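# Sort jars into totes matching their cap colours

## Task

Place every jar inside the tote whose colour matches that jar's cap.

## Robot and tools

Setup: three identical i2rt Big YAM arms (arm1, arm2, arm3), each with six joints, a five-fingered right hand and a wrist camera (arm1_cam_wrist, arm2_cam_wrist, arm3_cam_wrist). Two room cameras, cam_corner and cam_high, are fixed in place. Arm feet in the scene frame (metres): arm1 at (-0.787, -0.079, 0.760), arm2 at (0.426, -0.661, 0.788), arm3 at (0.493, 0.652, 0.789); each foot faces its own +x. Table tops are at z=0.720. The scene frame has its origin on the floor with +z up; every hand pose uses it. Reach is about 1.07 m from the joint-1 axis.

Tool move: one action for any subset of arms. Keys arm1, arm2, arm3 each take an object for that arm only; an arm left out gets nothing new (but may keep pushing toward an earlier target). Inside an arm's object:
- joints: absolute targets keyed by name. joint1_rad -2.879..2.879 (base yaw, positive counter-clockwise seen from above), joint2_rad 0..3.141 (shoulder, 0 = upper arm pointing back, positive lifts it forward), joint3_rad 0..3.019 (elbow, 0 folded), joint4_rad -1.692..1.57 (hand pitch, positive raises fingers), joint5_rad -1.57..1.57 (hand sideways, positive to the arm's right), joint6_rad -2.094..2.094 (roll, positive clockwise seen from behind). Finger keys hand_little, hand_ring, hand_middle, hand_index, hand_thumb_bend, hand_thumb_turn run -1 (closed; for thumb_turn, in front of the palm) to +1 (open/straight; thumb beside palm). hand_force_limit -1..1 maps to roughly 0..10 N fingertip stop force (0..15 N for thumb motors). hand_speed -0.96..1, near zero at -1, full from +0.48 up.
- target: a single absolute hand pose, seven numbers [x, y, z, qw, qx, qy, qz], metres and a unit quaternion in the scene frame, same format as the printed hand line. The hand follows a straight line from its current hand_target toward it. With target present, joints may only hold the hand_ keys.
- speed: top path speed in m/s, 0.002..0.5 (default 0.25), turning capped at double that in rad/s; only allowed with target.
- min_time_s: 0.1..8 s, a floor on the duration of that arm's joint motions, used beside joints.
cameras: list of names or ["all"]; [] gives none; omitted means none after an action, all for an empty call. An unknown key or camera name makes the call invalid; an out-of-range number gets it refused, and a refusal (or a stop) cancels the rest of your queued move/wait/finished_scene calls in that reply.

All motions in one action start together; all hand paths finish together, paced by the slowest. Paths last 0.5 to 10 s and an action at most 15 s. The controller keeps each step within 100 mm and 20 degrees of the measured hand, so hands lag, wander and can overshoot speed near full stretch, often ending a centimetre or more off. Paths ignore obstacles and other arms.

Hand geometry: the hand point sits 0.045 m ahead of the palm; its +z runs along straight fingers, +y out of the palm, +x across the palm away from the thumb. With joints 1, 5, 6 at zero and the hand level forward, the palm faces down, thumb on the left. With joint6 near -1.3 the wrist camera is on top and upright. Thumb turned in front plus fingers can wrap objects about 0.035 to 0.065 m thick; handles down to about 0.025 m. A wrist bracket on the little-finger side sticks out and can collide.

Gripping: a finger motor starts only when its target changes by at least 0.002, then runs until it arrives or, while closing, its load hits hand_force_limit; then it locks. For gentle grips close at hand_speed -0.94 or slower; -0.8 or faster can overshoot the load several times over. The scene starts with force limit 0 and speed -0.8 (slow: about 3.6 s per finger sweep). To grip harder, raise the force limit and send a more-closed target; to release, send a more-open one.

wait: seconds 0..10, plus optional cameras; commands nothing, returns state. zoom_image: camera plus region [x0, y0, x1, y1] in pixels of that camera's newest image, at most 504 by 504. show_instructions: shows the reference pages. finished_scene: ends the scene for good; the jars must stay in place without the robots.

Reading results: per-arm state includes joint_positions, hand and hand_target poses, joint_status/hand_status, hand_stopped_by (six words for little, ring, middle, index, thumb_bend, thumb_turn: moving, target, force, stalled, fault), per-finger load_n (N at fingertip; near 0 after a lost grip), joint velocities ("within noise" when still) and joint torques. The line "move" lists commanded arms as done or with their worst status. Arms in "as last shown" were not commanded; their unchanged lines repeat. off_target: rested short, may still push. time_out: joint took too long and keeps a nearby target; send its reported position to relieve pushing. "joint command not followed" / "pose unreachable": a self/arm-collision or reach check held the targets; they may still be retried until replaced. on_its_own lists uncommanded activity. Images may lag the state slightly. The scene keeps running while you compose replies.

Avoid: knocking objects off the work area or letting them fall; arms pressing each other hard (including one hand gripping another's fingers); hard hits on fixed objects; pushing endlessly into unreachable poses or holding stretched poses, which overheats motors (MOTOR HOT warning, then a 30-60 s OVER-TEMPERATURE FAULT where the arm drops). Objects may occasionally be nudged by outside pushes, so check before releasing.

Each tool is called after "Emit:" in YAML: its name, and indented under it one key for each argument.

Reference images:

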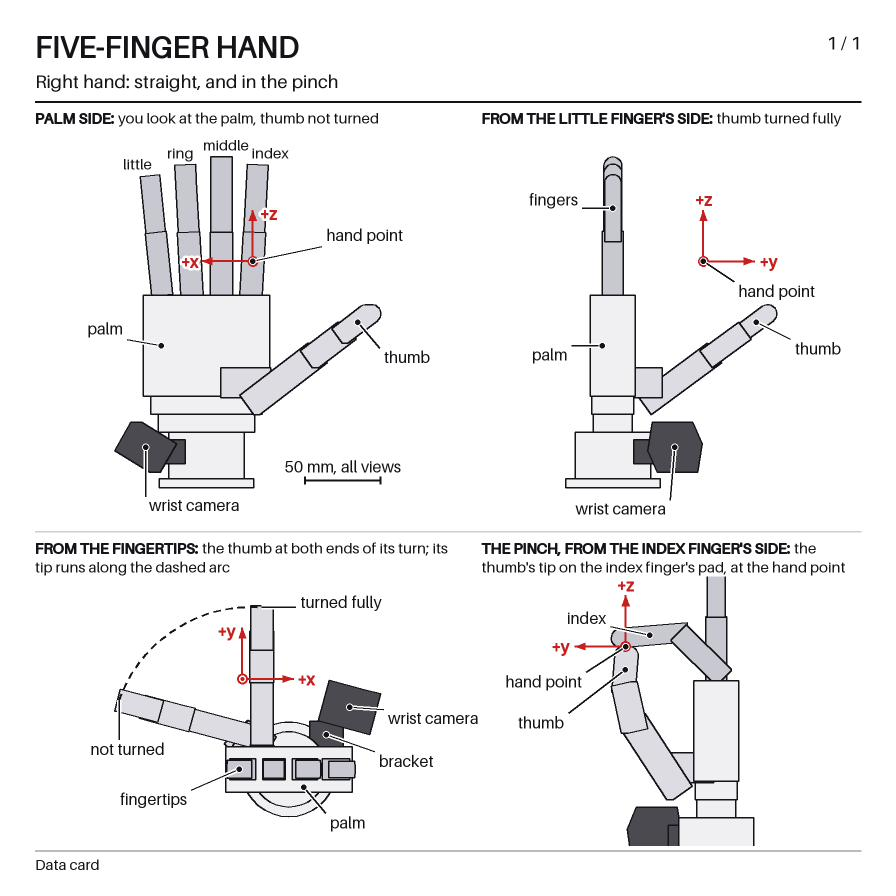

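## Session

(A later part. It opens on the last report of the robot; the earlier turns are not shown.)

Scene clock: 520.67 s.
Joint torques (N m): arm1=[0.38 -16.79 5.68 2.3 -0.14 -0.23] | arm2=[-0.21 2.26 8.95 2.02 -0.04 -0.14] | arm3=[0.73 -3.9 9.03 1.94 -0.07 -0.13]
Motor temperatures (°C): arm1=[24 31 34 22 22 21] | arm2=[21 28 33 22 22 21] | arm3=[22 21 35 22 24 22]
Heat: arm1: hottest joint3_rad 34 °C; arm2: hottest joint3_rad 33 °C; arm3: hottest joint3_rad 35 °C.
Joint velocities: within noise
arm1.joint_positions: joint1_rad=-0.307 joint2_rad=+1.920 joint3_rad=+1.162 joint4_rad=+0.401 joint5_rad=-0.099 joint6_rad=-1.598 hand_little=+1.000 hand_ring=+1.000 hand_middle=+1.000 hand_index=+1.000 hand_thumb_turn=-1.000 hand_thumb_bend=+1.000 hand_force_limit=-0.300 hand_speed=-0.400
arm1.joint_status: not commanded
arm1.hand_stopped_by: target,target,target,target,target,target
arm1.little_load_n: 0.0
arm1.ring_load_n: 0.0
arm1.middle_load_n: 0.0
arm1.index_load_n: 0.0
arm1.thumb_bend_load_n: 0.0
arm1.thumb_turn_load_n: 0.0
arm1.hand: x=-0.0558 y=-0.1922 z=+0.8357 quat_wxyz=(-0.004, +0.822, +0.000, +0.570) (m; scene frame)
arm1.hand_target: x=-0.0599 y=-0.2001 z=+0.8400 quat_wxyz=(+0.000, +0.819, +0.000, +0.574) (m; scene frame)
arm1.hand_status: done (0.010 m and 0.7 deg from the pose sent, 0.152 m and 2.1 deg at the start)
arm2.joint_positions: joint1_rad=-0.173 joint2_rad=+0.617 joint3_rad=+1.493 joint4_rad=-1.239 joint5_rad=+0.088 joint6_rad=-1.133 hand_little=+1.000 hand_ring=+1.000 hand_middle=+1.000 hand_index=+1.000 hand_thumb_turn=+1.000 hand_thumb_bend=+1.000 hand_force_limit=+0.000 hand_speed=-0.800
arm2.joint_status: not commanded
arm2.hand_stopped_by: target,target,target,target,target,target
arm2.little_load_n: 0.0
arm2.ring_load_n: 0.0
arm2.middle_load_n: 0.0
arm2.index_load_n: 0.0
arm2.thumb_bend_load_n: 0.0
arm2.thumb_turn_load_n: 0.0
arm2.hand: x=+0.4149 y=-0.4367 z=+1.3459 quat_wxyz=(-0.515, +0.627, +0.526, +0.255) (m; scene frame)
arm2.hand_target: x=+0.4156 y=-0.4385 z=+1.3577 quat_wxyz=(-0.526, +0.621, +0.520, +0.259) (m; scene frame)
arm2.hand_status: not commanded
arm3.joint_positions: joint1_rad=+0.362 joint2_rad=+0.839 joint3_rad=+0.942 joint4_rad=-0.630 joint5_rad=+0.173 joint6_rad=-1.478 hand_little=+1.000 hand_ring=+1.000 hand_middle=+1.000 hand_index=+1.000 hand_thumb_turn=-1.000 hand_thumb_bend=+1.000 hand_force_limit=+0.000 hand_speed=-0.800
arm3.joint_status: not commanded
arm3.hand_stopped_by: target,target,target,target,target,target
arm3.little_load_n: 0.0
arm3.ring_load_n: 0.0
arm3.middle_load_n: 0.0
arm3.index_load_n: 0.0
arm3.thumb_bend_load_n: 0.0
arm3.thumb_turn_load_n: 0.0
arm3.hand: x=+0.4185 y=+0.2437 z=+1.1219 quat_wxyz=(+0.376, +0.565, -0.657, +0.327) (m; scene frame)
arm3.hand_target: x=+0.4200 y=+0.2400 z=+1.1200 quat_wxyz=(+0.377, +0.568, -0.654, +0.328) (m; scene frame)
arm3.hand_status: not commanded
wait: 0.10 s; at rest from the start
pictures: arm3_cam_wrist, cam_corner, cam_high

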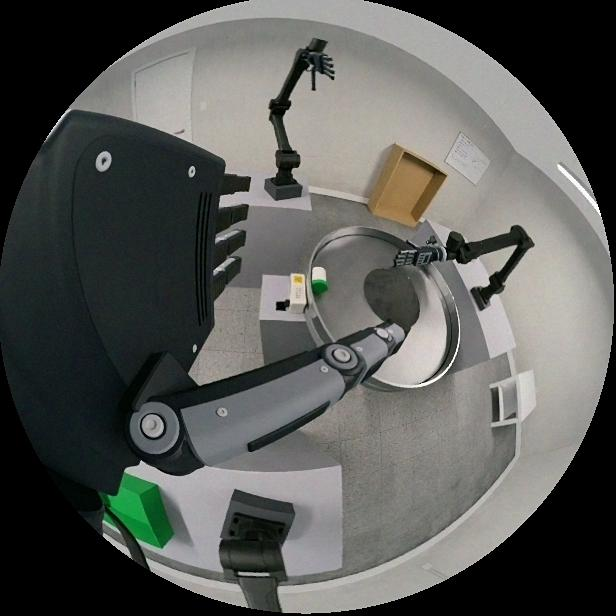

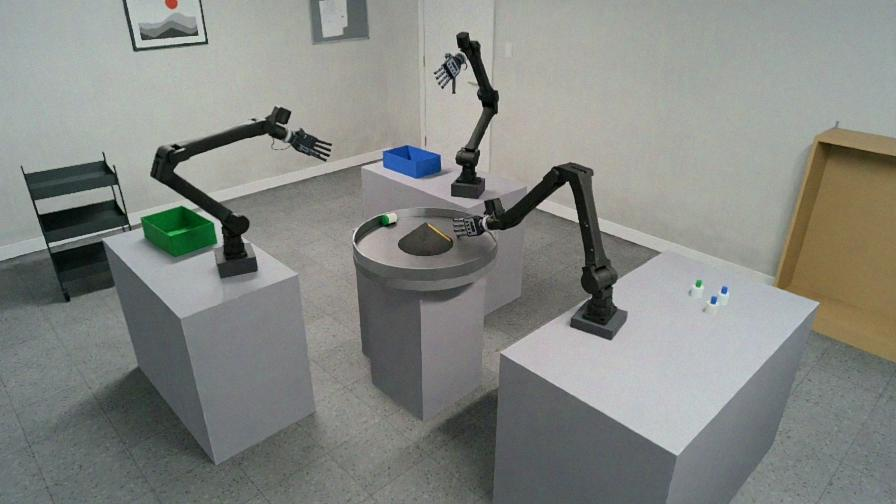

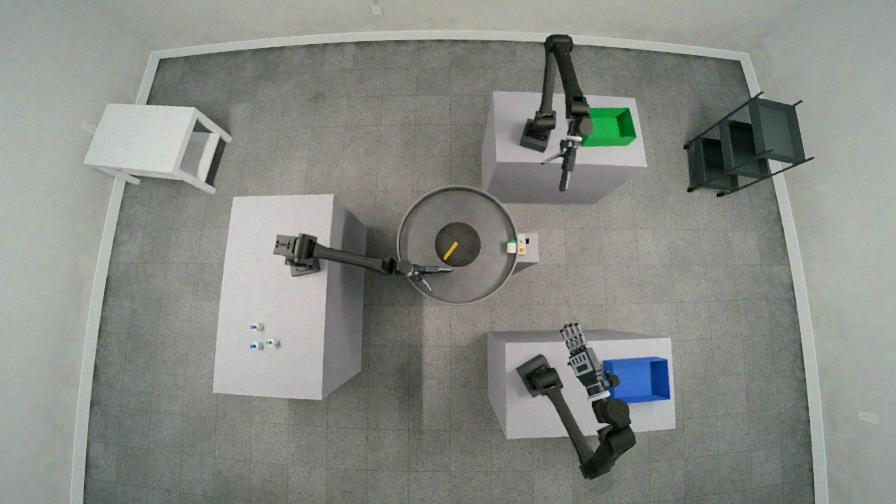

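Emit:
move:
  arm1: {"target": [-0.15, -0.2, 0.98, 0, 0.8192, 0, 0.5736], "speed": 0.2}
  arm2: {"target": [0.20, -0.30, 1.05, 0.0147, -0.8432, -0.5373, 0.0093], "speed": 0.25, "joints": {"hand_thumb_turn": -1}}
  arm3: {"target": [0.185, 0.139, 0.98, -0.1214, 0.2931, 0.8761, -0.3629], "speed": 0.2}
  cameras: ["all"]

Emit:
zoom_image:
  camera: "cam_high"
  region: [380, 170, 560, 320]

Scene clock: 577.33 s.
Joint torques (N m): arm1=[0.32 -12.34 7.13 1.52 -0.13 -0.29] | arm2=[-0.62 -14.74 13.48 -0.08 -0.19 -0.05] | arm3=[-0.38 -13.45 13.72 0.79 -0.13 0.06]
Motor temperatures (°C): arm1=[24 32 32 22 22 21] | arm2=[21 28 34 22 22 21] | arm3=[22 21 36 22 23 22]
Heat: arm1: hottest joint2_rad 32 °C; arm2: hottest joint3_rad 34 °C; arm3: hottest joint3_rad 36 °C.
move: arm1 done; arm2 off_target; arm3 off_target
Joint velocities: within noise
arm1.joint_positions: joint1_rad=-0.328 joint2_rad=+1.498 joint3_rad=+1.030 joint4_rad=+0.128 joint5_rad=-0.120 joint6_rad=-1.599 hand_little=+1.000 hand_ring=+1.000 hand_middle=+1.000 hand_index=+1.000 hand_thumb_turn=-1.000 hand_thumb_bend=+1.000 hand_force_limit=-0.300 hand_speed=-0.400
arm1.joint_status: not commanded
arm1.hand_stopped_by: target,target,target,target,target,target
arm1.little_load_n: 0.0
arm1.ring_load_n: 0.0
arm1.middle_load_n: 0.0
arm1.index_load_n: 0.0
arm1.thumb_bend_load_n: 0.0
arm1.thumb_turn_load_n: 0.5
arm1.hand: x=-0.1434 y=-0.1928 z=+0.9804 quat_wxyz=(-0.006, +0.817, -0.001, +0.577) (m; scene frame)
arm1.hand_target: x=-0.1499 y=-0.1999 z=+0.9801 quat_wxyz=(+0.000, +0.819, +0.000, +0.574) (m; scene frame)
arm1.hand_status: done (0.010 m and 0.8 deg from the pose sent, 0.172 m and 0.8 deg at the start)
arm2.joint_positions: joint1_rad=+0.071 joint2_rad=+1.623 joint3_rad=+1.622 joint4_rad=-1.598 joint5_rad=-0.013 joint6_rad=-0.574 hand_little=+1.000 hand_ring=+1.000 hand_middle=+1.000 hand_index=+1.000 hand_thumb_turn=-1.000 hand_thumb_bend=+1.000 hand_force_limit=+0.000 hand_speed=-0.800
arm2.joint_status: all done
arm2.hand_stopped_by: target,target,target,target,target,target
arm2.little_load_n: 0.0
arm2.ring_load_n: 0.0
arm2.middle_load_n: 0.0
arm2.index_load_n: 0.0
arm2.thumb_bend_load_n: -0.5
arm2.thumb_turn_load_n: 0.0
arm2.hand: x=+0.2061 y=-0.3115 z=+1.0335 quat_wxyz=(+0.006, +0.840, +0.543, -0.007) (m; scene frame)
arm2.hand_target: x=+0.2005 y=-0.3007 z=+1.0499 quat_wxyz=(-0.015, +0.843, +0.537, -0.009) (m; scene frame)
arm2.hand_status: off_target (0.021 m and 2.5 deg from the pose sent, 0.390 m and 70.5 deg at the start)
arm3.joint_positions: joint1_rad=-0.258 joint2_rad=+1.500 joint3_rad=+1.237 joint4_rad=-0.547 joint5_rad=+0.054 joint6_rad=+0.036 hand_little=+1.000 hand_ring=+1.000 hand_middle=+1.000 hand_index=+1.000 hand_thumb_turn=-1.000 hand_thumb_bend=+1.000 hand_force_limit=+0.000 hand_speed=-0.800
arm3.joint_status: not commanded
arm3.hand_stopped_by: target,target,target,target,target,target
arm3.little_load_n: 0.0
arm3.ring_load_n: 0.0
arm3.middle_load_n: 0.0
arm3.index_load_n: 0.0
arm3.thumb_bend_load_n: 0.0
arm3.thumb_turn_load_n: 0.0
arm3.hand: x=+0.1983 y=+0.1556 z=+0.9593 quat_wxyz=(+0.118, -0.289, -0.885, +0.346) (m; scene frame)
arm3.hand_target: x=+0.1856 y=+0.1403 z=+0.9802 quat_wxyz=(+0.122, -0.293, -0.876, +0.363) (m; scene frame)
arm3.hand_status: off_target (0.030 m and 2.2 deg from the pose sent, 0.293 m and 109.9 deg at the start)
pictures: arm1_cam_wrist, arm2_cam_wrist, arm3_cam_wrist, cam_corner, cam_high

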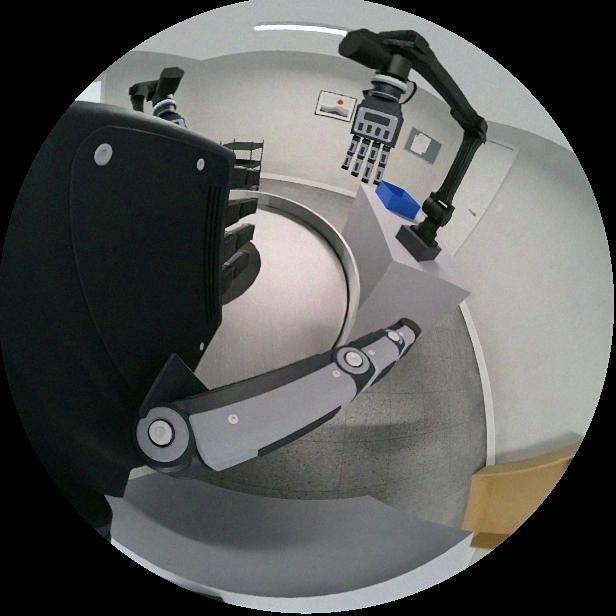

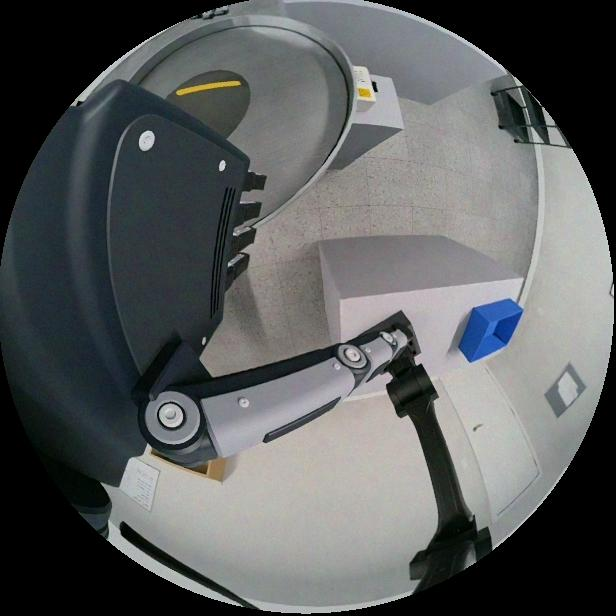

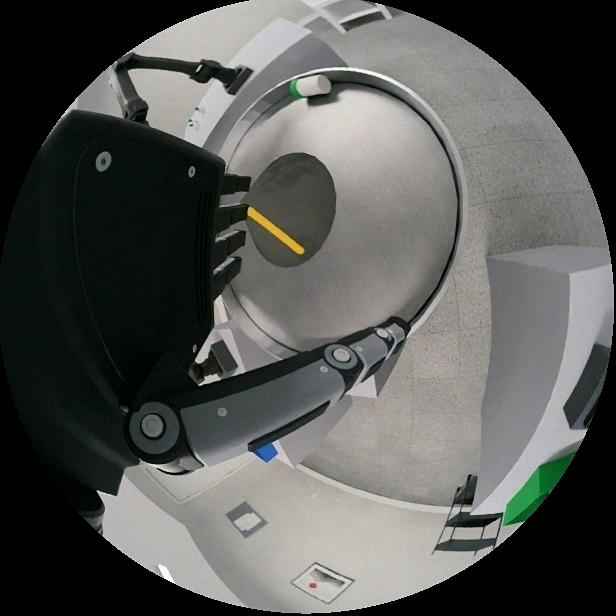

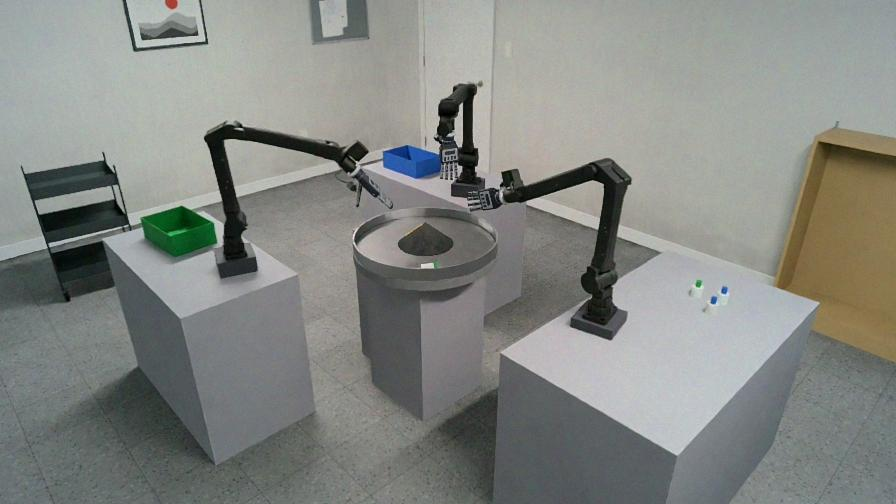

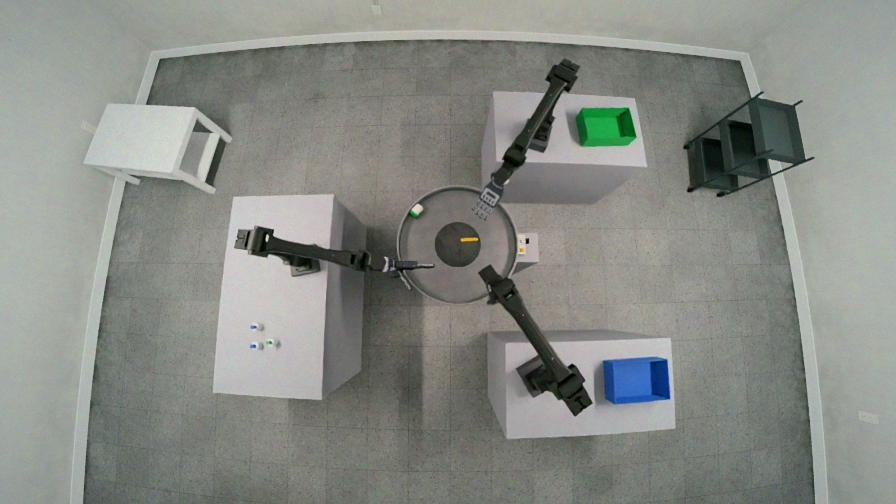

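Scaled by 2.800 from the camera's 896x504 image, which has a finer 1280x720 frame.

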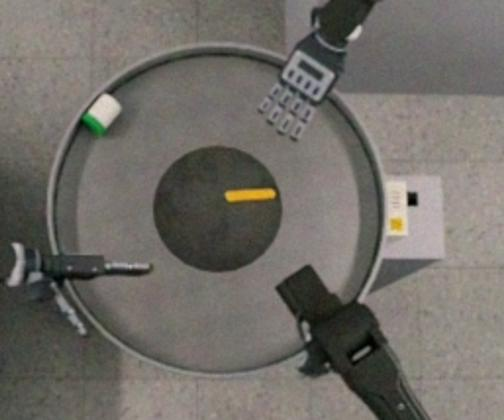

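Emit:
move:
  arm2: {"target": [0.182, -0.277, 0.892, 0.0147, -0.8432, -0.5373, 0.0093], "speed": 0.15}
  cameras: ["arm2_cam_wrist", "cam_high", "cam_corner"]

Emit:
zoom_image:
  camera: "cam_corner"
  region: [340, 170, 520, 300]

Scene clock: 585.60 s.
Joint torques (N m): arm1=[0.32 -12.4 7.13 1.54 -0.14 -0.29] | arm2=[-0.15 -16.32 8.06 0.8 -0.19 -0.05] | arm3=[0.38 -13.57 13.75 0.99 -0.09 0.02]
Motor temperatures (°C): arm1=[24 31 32 22 22 21] | arm2=[21 28 35 22 22 21] | arm3=[22 21 37 22 23 22]
Heat: arm1: hottest joint3_rad 32 °C; arm2: hottest joint3_rad 35 °C; arm3: hottest joint3_rad 37 °C.
move: arm2 done
Joint velocities: within noise
arm1, arm3: as last shown
arm1.little_load_n: 0.5
arm2.joint_positions: joint1_rad=+0.071 joint2_rad=+1.754 joint3_rad=+1.425 joint4_rad=-1.238 joint5_rad=-0.013 joint6_rad=-0.569 hand_little=+1.000 hand_ring=+1.000 hand_middle=+1.000 hand_index=+1.000 hand_thumb_turn=-1.000 hand_thumb_bend=+1.000 hand_force_limit=+0.000 hand_speed=-0.800
arm2.joint_status: not commanded
arm2.hand_stopped_by: target,target,target,target,target,target
arm2.little_load_n: 0.0
arm2.ring_load_n: 0.0
arm2.middle_load_n: 0.0
arm2.index_load_n: 0.0
arm2.thumb_bend_load_n: 0.0
arm2.thumb_turn_load_n: 0.0
arm2.hand: x=+0.1847 y=-0.2796 z=+0.8942 quat_wxyz=(-0.010, +0.841, +0.541, -0.008) (m; scene frame)
arm2.hand_target: x=+0.1820 y=-0.2771 z=+0.8920 quat_wxyz=(-0.015, +0.843, +0.537, -0.009) (m; scene frame)
arm2.hand_status: done (0.004 m and 0.7 deg from the pose sent, 0.148 m and 2.5 deg at the start)
arm3.joint_positions: joint1_rad=-0.258 joint2_rad=+1.500 joint3_rad=+1.237 joint4_rad=-0.548 joint5_rad=+0.054 joint6_rad=+0.037 hand_little=+1.000 hand_ring=+1.000 hand_middle=+1.000 hand_index=+1.000 hand_thumb_turn=-1.000 hand_thumb_bend=+1.000 hand_force_limit=+0.000 hand_speed=-0.800
arm3.hand: x=+0.1984 y=+0.1556 z=+0.9593 quat_wxyz=(+0.118, -0.289, -0.885, +0.346) (m; scene frame)
arm3.hand_target: x=+0.1857 y=+0.1404 z=+0.9801 quat_wxyz=(+0.122, -0.293, -0.876, +0.363) (m; scene frame)
pictures: arm2_cam_wrist, cam_corner, cam_high

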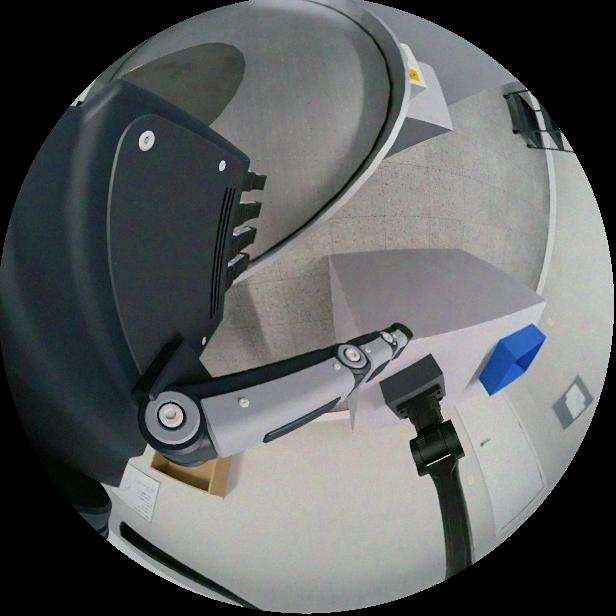

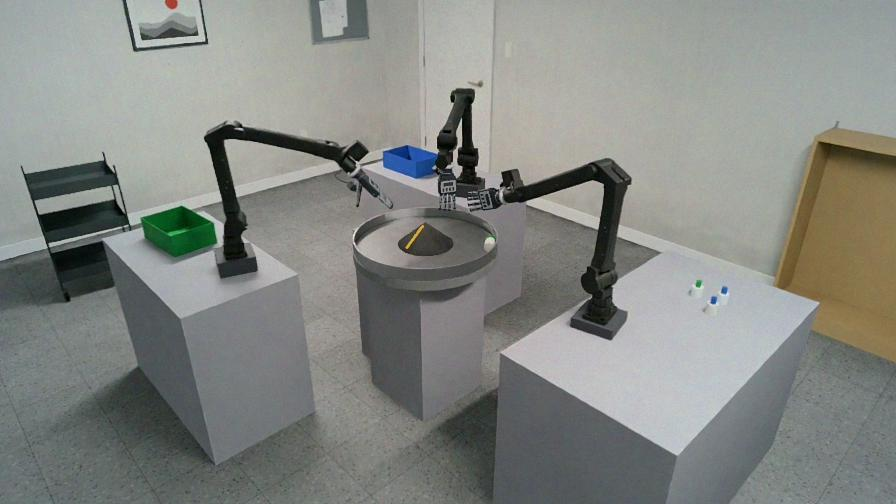

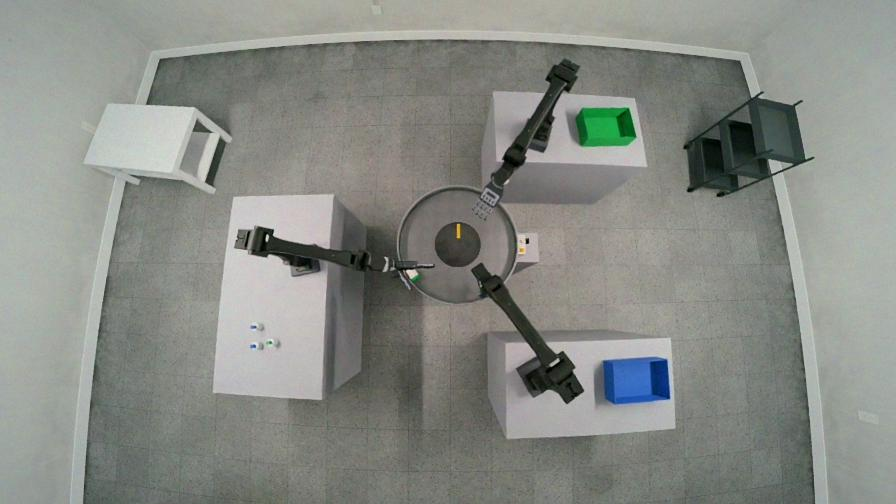

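Scaled by 2.800 from the camera's 896x504 image, which has a finer 1280x720 frame.

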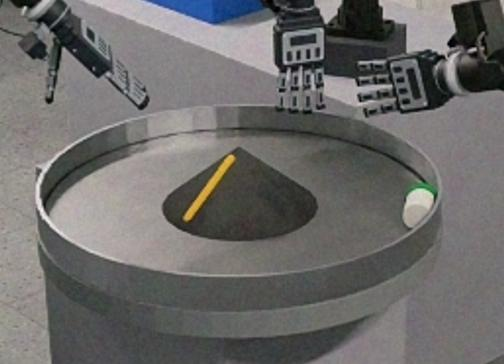

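Emit:
move:
  arm2: {"target": [0.182, -0.277, 0.874, 0.0147, -0.8432, -0.5373, 0.0093], "speed": 0.15}
  cameras: ["arm2_cam_wrist", "cam_corner", "cam_high"]

Emit:
zoom_image:
  camera: "cam_corner"
  region: [400, 170, 520, 260]

Scene clock: 592.60 s.
Joint torques (N m): arm1=[0.32 -12.4 7.13 1.54 -0.13 -0.29] | arm2=[-0.21 -15.91 7.72 0.83 -0.18 -0.04] | arm3=[0.03 -13.39 13.63 0.85 -0.13 0.06]
Motor temperatures (°C): arm1=[24 31 33 22 22 21] | arm2=[21 28 34 22 22 21] | arm3=[22 21 38 22 23 22]
Heat: arm1: hottest joint3_rad 33 °C; arm2: hottest joint3_rad 34 °C; arm3: hottest joint3_rad 38 °C.
move: arm2 done
Joint velocities: within noise
arm1, arm3: as last shown
arm1.little_load_n: 0.0
arm1.thumb_turn_load_n: 0.0
arm2.joint_positions: joint1_rad=+0.071 joint2_rad=+1.763 joint3_rad=+1.399 joint4_rad=-1.194 joint5_rad=-0.013 joint6_rad=-0.569 hand_little=+1.000 hand_ring=+1.000 hand_middle=+1.000 hand_index=+1.000 hand_thumb_turn=-1.000 hand_thumb_bend=+1.000 hand_force_limit=+0.000 hand_speed=-0.800
arm2.joint_status: not commanded
arm2.hand_stopped_by: target,target,target,target,target,target
arm2.little_load_n: 0.0
arm2.ring_load_n: 0.0
arm2.middle_load_n: 0.0
arm2.index_load_n: 0.0
arm2.thumb_bend_load_n: 0.0
arm2.thumb_turn_load_n: 0.0
arm2.hand: x=+0.1839 y=-0.2784 z=+0.8798 quat_wxyz=(-0.015, +0.841, +0.541, -0.008) (m; scene frame)
arm2.hand_target: x=+0.1820 y=-0.2770 z=+0.8741 quat_wxyz=(-0.015, +0.843, +0.537, -0.009) (m; scene frame)
arm2.hand_status: done (0.006 m and 0.5 deg from the pose sent, 0.021 m and 0.7 deg at the start)
pictures: arm2_cam_wrist, cam_corner, cam_high

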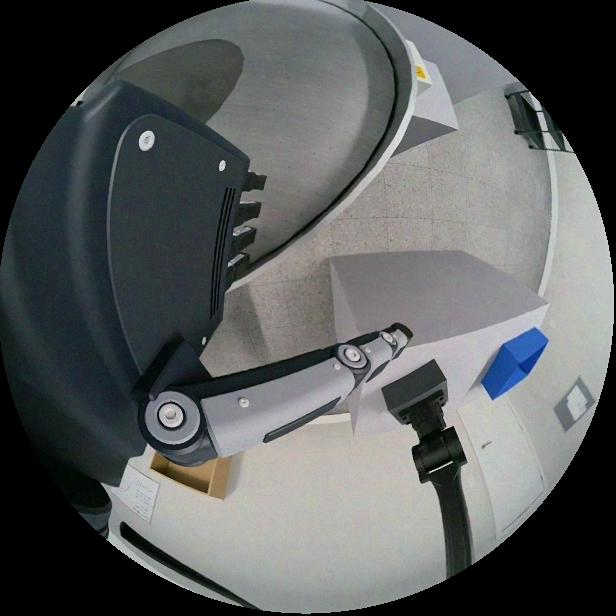

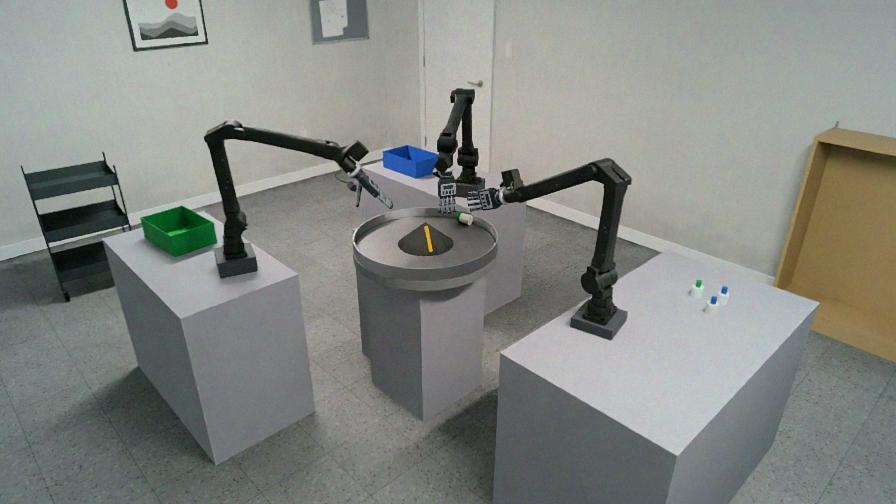

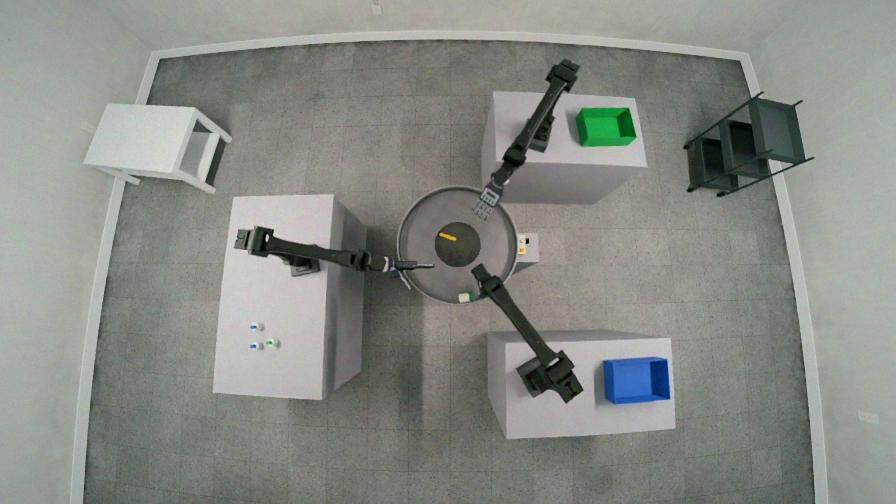

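Scaled by 4.200 from the camera's 896x504 image, which has a finer 1280x720 frame.

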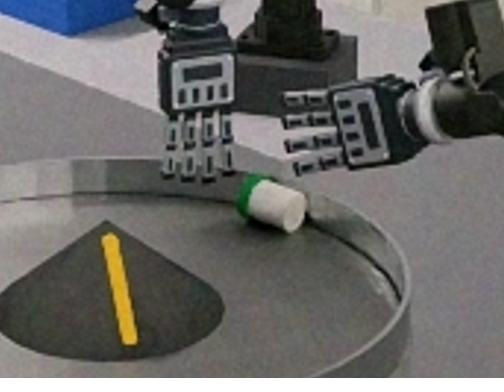

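Emit:
wait:
  seconds: 0.5
  cameras: ["cam_corner", "cam_high"]

Emit:
zoom_image:
  camera: "cam_corner"
  region: [400, 170, 520, 260]

Emit:
wait:
  seconds: 2
  cameras: ["cam_corner", "cam_high"]

Emit:
zoom_image:
  camera: "cam_corner"
  region: [400, 170, 520, 260]

Scene clock: 597.40 s.
Joint torques (N m): arm1=[0.26 -12.34 7.13 1.52 -0.13 -0.29] | arm2=[-0.21 -15.91 7.72 0.8 -0.18 -0.04] | arm3=[-0.09 -13.16 13.78 0.94 -0.12 0.04]
Motor temperatures (°C): arm1=[24 31 33 22 22 21] | arm2=[21 28 34 22 22 21] | arm3=[22 22 38 22 23 22]
Heat: arm1: hottest joint3_rad 33 °C; arm2: hottest joint3_rad 34 °C; arm3: hottest joint3_rad 38 °C.
Joint velocities: within noise
arm1.joint_positions: joint1_rad=-0.328 joint2_rad=+1.498 joint3_rad=+1.030 joint4_rad=+0.128 joint5_rad=-0.120 joint6_rad=-1.599 hand_little=+1.000 hand_ring=+1.000 hand_middle=+1.000 hand_index=+1.000 hand_thumb_turn=-1.000 hand_thumb_bend=+1.000 hand_force_limit=-0.300 hand_speed=-0.400
arm1.joint_status: not commanded
arm1.hand_stopped_by: target,target,target,target,target,target
arm1.little_load_n: 0.0
arm1.ring_load_n: 0.0
arm1.middle_load_n: 0.0
arm1.index_load_n: 0.0
arm1.thumb_bend_load_n: 0.0
arm1.thumb_turn_load_n: 0.5
arm1.hand: x=-0.1434 y=-0.1928 z=+0.9804 quat_wxyz=(-0.006, +0.817, -0.001, +0.577) (m; scene frame)
arm1.hand_target: x=-0.1499 y=-0.1999 z=+0.9801 quat_wxyz=(+0.000, +0.819, +0.000, +0.574) (m; scene frame)
arm1.hand_status: not commanded
arm2.joint_positions: joint1_rad=+0.071 joint2_rad=+1.763 joint3_rad=+1.399 joint4_rad=-1.194 joint5_rad=-0.013 joint6_rad=-0.569 hand_little=+1.000 hand_ring=+1.000 hand_middle=+1.000 hand_index=+1.000 hand_thumb_turn=-1.000 hand_thumb_bend=+1.000 hand_force_limit=+0.000 hand_speed=-0.800
arm2.joint_status: not commanded
arm2.hand_stopped_by: target,target,target,target,target,target
arm2.little_load_n: 0.0
arm2.ring_load_n: 0.0
arm2.middle_load_n: 0.0
arm2.index_load_n: 0.0
arm2.thumb_bend_load_n: 0.0
arm2.thumb_turn_load_n: 0.0
arm2.hand: x=+0.1839 y=-0.2784 z=+0.8798 quat_wxyz=(-0.015, +0.841, +0.541, -0.008) (m; scene frame)
arm2.hand_target: x=+0.1820 y=-0.2770 z=+0.8741 quat_wxyz=(-0.015, +0.843, +0.537, -0.009) (m; scene frame)
arm2.hand_status: done (0.006 m and 0.5 deg from the pose sent, 0.021 m and 0.7 deg at the start)
arm3.joint_positions: joint1_rad=-0.258 joint2_rad=+1.500 joint3_rad=+1.237 joint4_rad=-0.548 joint5_rad=+0.054 joint6_rad=+0.037 hand_little=+1.000 hand_ring=+1.000 hand_middle=+1.000 hand_index=+1.000 hand_thumb_turn=-1.000 hand_thumb_bend=+1.000 hand_force_limit=+0.000 hand_speed=-0.800
arm3.joint_status: not commanded
arm3.hand_stopped_by: target,target,target,target,target,target
arm3.little_load_n: 0.0
arm3.ring_load_n: 0.0
arm3.middle_load_n: 0.0
arm3.index_load_n: 0.0
arm3.thumb_bend_load_n: 0.0
arm3.thumb_turn_load_n: 0.0
arm3.hand: x=+0.1984 y=+0.1556 z=+0.9593 quat_wxyz=(+0.118, -0.289, -0.885, +0.346) (m; scene frame)
arm3.hand_target: x=+0.1857 y=+0.1404 z=+0.9801 quat_wxyz=(+0.122, -0.293, -0.876, +0.363) (m; scene frame)
arm3.hand_status: not commanded
wait: 0.50 s; at rest from the start
pictures: cam_corner, cam_high

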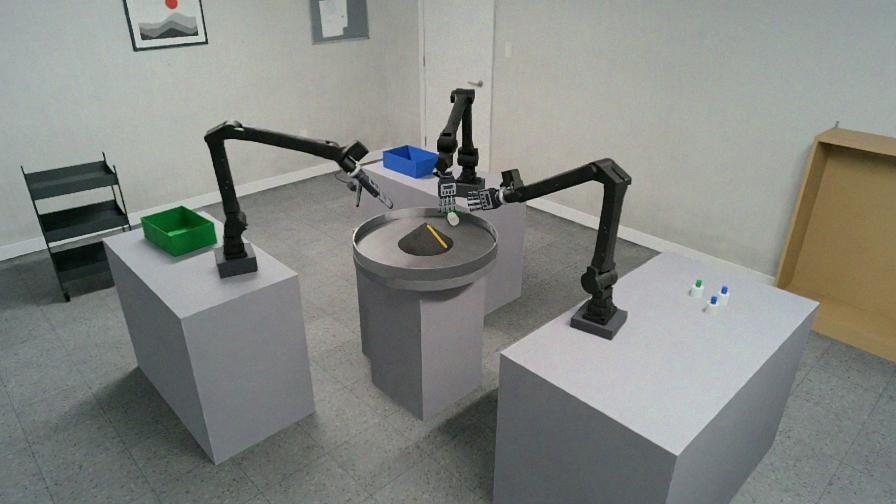

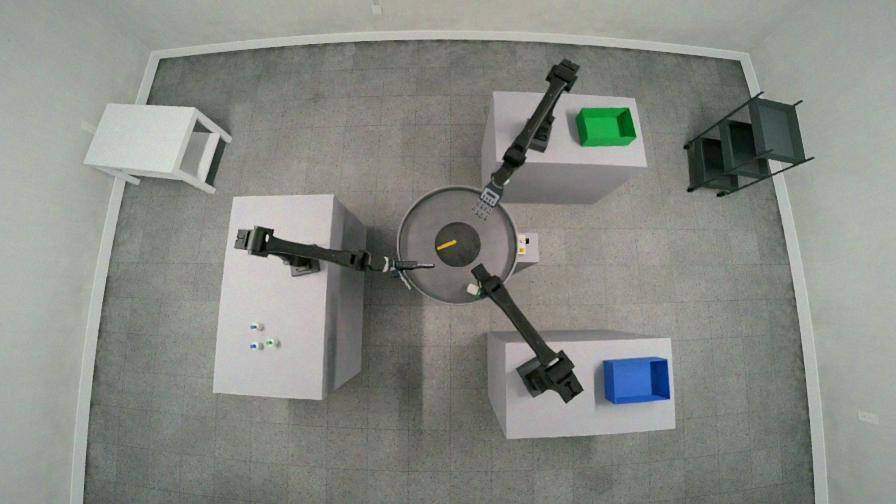

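Scaled by 4.200 from the camera's 896x504 image, which has a finer 1280x720 frame.

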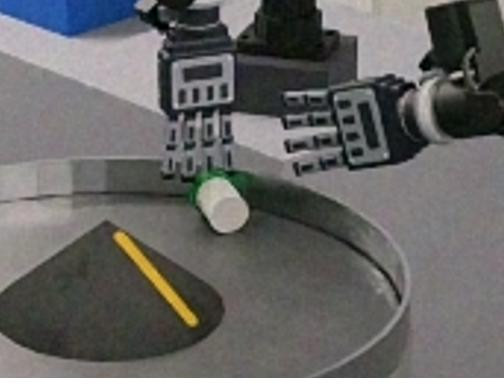

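Scene clock: 599.40 s.
Joint torques (N m): arm1=[0.26 -12.28 7.15 1.54 -0.13 -0.29] | arm2=[-0.15 -15.91 7.71 0.8 -0.18 -0.05] | arm3=[0.38 -13.16 13.75 0.72 -0.11 0.08]
Motor temperatures (°C): arm1=[24 31 33 22 22 21] | arm2=[21 28 34 22 22 21] | arm3=[22 22 38 22 23 22]
Heat: arm1: hottest joint3_rad 33 °C; arm2: hottest joint3_rad 34 °C; arm3: hottest joint3_rad 38 °C.
Joint velocities: within noise
arm1.joint_positions: joint1_rad=-0.328 joint2_rad=+1.498 joint3_rad=+1.030 joint4_rad=+0.128 joint5_rad=-0.120 joint6_rad=-1.599 hand_little=+1.000 hand_ring=+1.000 hand_middle=+1.000 hand_index=+1.000 hand_thumb_turn=-1.000 hand_thumb_bend=+1.000 hand_force_limit=-0.300 hand_speed=-0.400
arm1.joint_status: not commanded
arm1.hand_stopped_by: target,target,target,target,target,target
arm1.little_load_n: 0.0
arm1.ring_load_n: 0.0
arm1.middle_load_n: 0.0
arm1.index_load_n: 0.0
arm1.thumb_bend_load_n: 0.0
arm1.thumb_turn_load_n: 0.5
arm1.hand: x=-0.1434 y=-0.1928 z=+0.9804 quat_wxyz=(-0.006, +0.817, -0.001, +0.577) (m; scene frame)
arm1.hand_target: x=-0.1499 y=-0.1999 z=+0.9801 quat_wxyz=(+0.000, +0.819, +0.000, +0.574) (m; scene frame)
arm1.hand_status: not commanded
arm2.joint_positions: joint1_rad=+0.071 joint2_rad=+1.763 joint3_rad=+1.399 joint4_rad=-1.194 joint5_rad=-0.013 joint6_rad=-0.569 hand_little=+1.000 hand_ring=+1.000 hand_middle=+1.000 hand_index=+1.000 hand_thumb_turn=-1.000 hand_thumb_bend=+1.000 hand_force_limit=+0.000 hand_speed=-0.800
arm2.joint_status: not commanded
arm2.hand_stopped_by: target,target,target,target,target,target
arm2.little_load_n: 0.0
arm2.ring_load_n: 0.0
arm2.middle_load_n: 0.0
arm2.index_load_n: 0.0
arm2.thumb_bend_load_n: -0.5
arm2.thumb_turn_load_n: 0.0
arm2.hand: x=+0.1839 y=-0.2784 z=+0.8798 quat_wxyz=(-0.015, +0.841, +0.541, -0.008) (m; scene frame)
arm2.hand_target: x=+0.1820 y=-0.2770 z=+0.8741 quat_wxyz=(-0.015, +0.843, +0.537, -0.009) (m; scene frame)
arm2.hand_status: done (0.006 m and 0.5 deg from the pose sent, 0.021 m and 0.7 deg at the start)
arm3.joint_positions: joint1_rad=-0.258 joint2_rad=+1.500 joint3_rad=+1.237 joint4_rad=-0.548 joint5_rad=+0.054 joint6_rad=+0.037 hand_little=+1.000 hand_ring=+1.000 hand_middle=+1.000 hand_index=+1.000 hand_thumb_turn=-1.000 hand_thumb_bend=+1.000 hand_force_limit=+0.000 hand_speed=-0.800
arm3.joint_status: not commanded
arm3.hand_stopped_by: target,target,target,target,target,target
arm3.little_load_n: 0.0
arm3.ring_load_n: 0.0
arm3.middle_load_n: 0.0
arm3.index_load_n: 0.0
arm3.thumb_bend_load_n: 0.0
arm3.thumb_turn_load_n: 0.0
arm3.hand: x=+0.1984 y=+0.1556 z=+0.9593 quat_wxyz=(+0.118, -0.289, -0.885, +0.346) (m; scene frame)
arm3.hand_target: x=+0.1857 y=+0.1404 z=+0.9801 quat_wxyz=(+0.122, -0.293, -0.876, +0.363) (m; scene frame)
arm3.hand_status: not commanded
wait: 2.00 s; at rest by 0.27 s
pictures: cam_corner, cam_high

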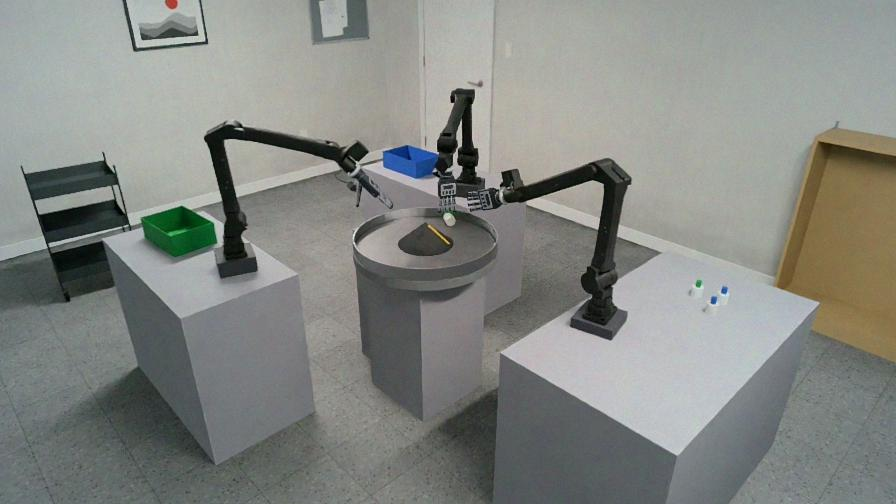

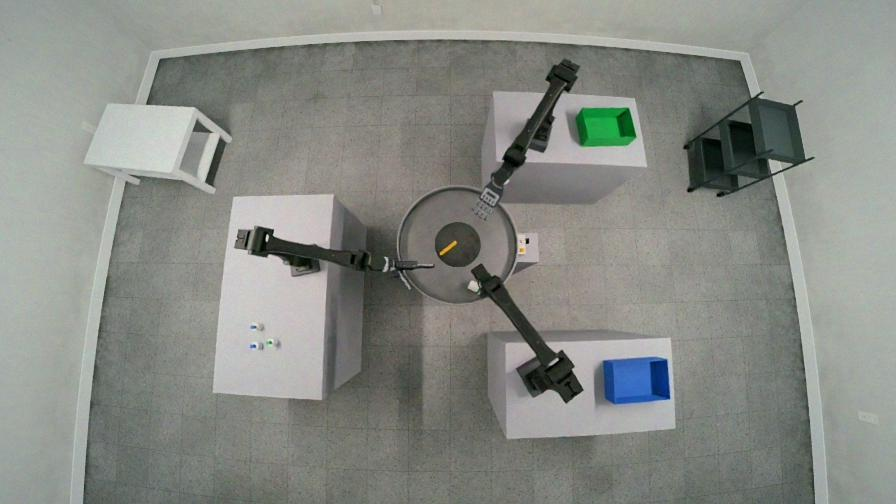

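Scaled by 4.200 from the camera's 896x504 image, which has a finer 1280x720 frame.

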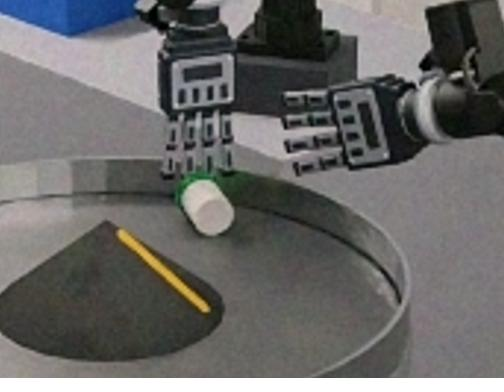

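Emit:
wait:
  seconds: 1
  cameras: ["cam_corner", "cam_high"]

Emit:
zoom_image:
  camera: "cam_corner"
  region: [400, 170, 520, 260]

Scene clock: 604.30 s.
Joint torques (N m): arm1=[0.32 -12.34 7.13 1.52 -0.13 -0.29] | arm2=[-0.26 -15.91 7.71 0.81 -0.18 -0.05] | arm3=[0.09 -12.92 13.81 0.72 -0.11 0.08]
Motor temperatures (°C): arm1=[24 31 33 22 22 21] | arm2=[21 28 34 22 22 21] | arm3=[22 22 39 22 23 22]
Heat: arm1: hottest joint3_rad 33 °C; arm2: hottest joint3_rad 34 °C; arm3: hottest joint3_rad 39 °C.
Joint velocities: within noise
arm1.joint_positions: joint1_rad=-0.328 joint2_rad=+1.498 joint3_rad=+1.030 joint4_rad=+0.128 joint5_rad=-0.120 joint6_rad=-1.599 hand_little=+1.000 hand_ring=+1.000 hand_middle=+1.000 hand_index=+1.000 hand_thumb_turn=-1.000 hand_thumb_bend=+1.000 hand_force_limit=-0.300 hand_speed=-0.400
arm1.joint_status: not commanded
arm1.hand_stopped_by: target,target,target,target,target,target
arm1.little_load_n: 0.0
arm1.ring_load_n: 0.0
arm1.middle_load_n: 0.0
arm1.index_load_n: 0.0
arm1.thumb_bend_load_n: 0.0
arm1.thumb_turn_load_n: 0.0
arm1.hand: x=-0.1434 y=-0.1928 z=+0.9804 quat_wxyz=(-0.006, +0.817, -0.001, +0.577) (m; scene frame)
arm1.hand_target: x=-0.1499 y=-0.1999 z=+0.9801 quat_wxyz=(+0.000, +0.819, +0.000, +0.574) (m; scene frame)
arm1.hand_status: not commanded
arm2.joint_positions: joint1_rad=+0.071 joint2_rad=+1.763 joint3_rad=+1.399 joint4_rad=-1.194 joint5_rad=-0.013 joint6_rad=-0.569 hand_little=+1.000 hand_ring=+1.000 hand_middle=+1.000 hand_index=+1.000 hand_thumb_turn=-1.000 hand_thumb_bend=+1.000 hand_force_limit=+0.000 hand_speed=-0.800
arm2.joint_status: not commanded
arm2.hand_stopped_by: target,target,target,target,target,target
arm2.little_load_n: 0.0
arm2.ring_load_n: 0.0
arm2.middle_load_n: 0.0
arm2.index_load_n: 0.0
arm2.thumb_bend_load_n: 0.0
arm2.thumb_turn_load_n: 0.0
arm2.hand: x=+0.1839 y=-0.2784 z=+0.8798 quat_wxyz=(-0.015, +0.841, +0.541, -0.008) (m; scene frame)
arm2.hand_target: x=+0.1820 y=-0.2770 z=+0.8741 quat_wxyz=(-0.015, +0.843, +0.537, -0.009) (m; scene frame)
arm2.hand_status: done (0.006 m and 0.5 deg from the pose sent, 0.021 m and 0.7 deg at the start)
arm3.joint_positions: joint1_rad=-0.258 joint2_rad=+1.500 joint3_rad=+1.237 joint4_rad=-0.548 joint5_rad=+0.054 joint6_rad=+0.037 hand_little=+1.000 hand_ring=+1.000 hand_middle=+1.000 hand_index=+1.000 hand_thumb_turn=-1.000 hand_thumb_bend=+1.000 hand_force_limit=+0.000 hand_speed=-0.800
arm3.joint_status: not commanded
arm3.hand_stopped_by: target,target,target,target,target,target
arm3.little_load_n: 0.0
arm3.ring_load_n: 0.0
arm3.middle_load_n: 0.0
arm3.index_load_n: 0.0
arm3.thumb_bend_load_n: 0.0
arm3.thumb_turn_load_n: 0.0
arm3.hand: x=+0.1984 y=+0.1556 z=+0.9593 quat_wxyz=(+0.118, -0.289, -0.885, +0.346) (m; scene frame)
arm3.hand_target: x=+0.1857 y=+0.1404 z=+0.9801 quat_wxyz=(+0.122, -0.293, -0.876, +0.363) (m; scene frame)
arm3.hand_status: not commanded
wait: 1.00 s; at rest from the start
pictures: cam_corner, cam_high

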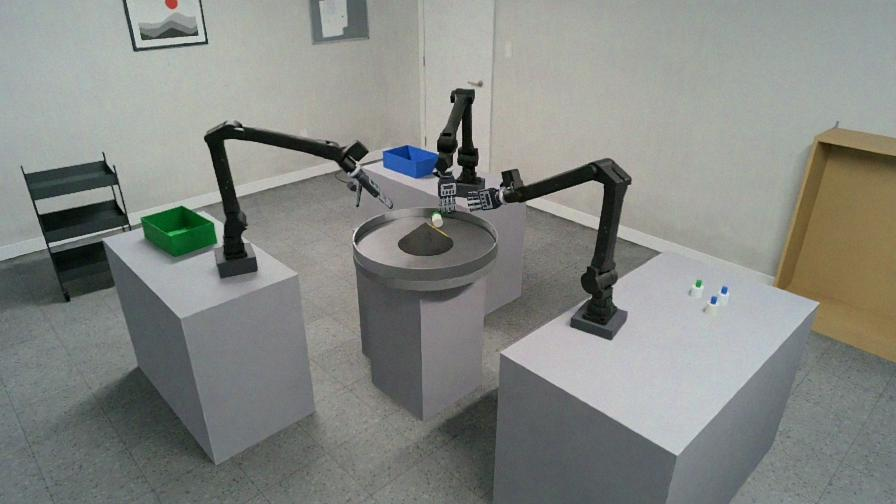

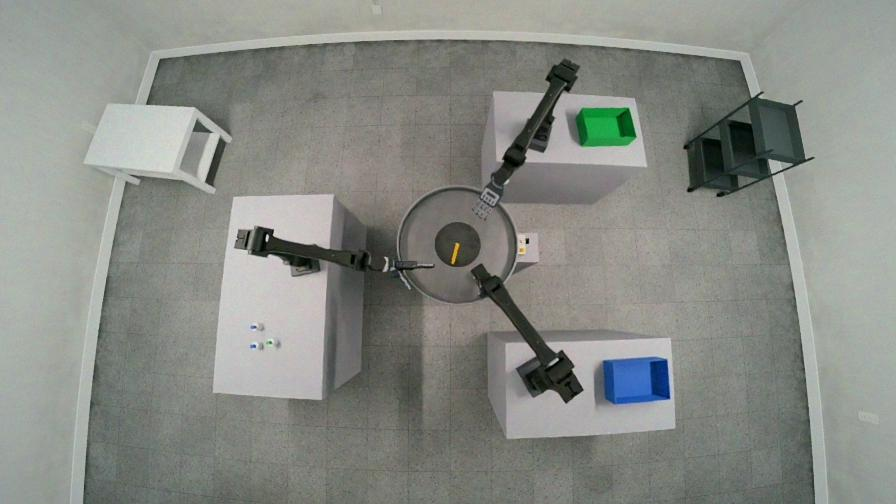

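Scaled by 4.200 from the camera's 896x504 image, which has a finer 1280x720 frame.

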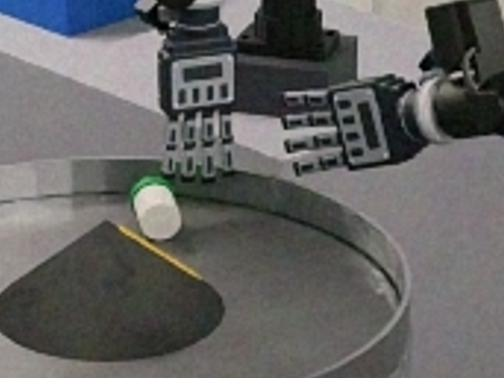

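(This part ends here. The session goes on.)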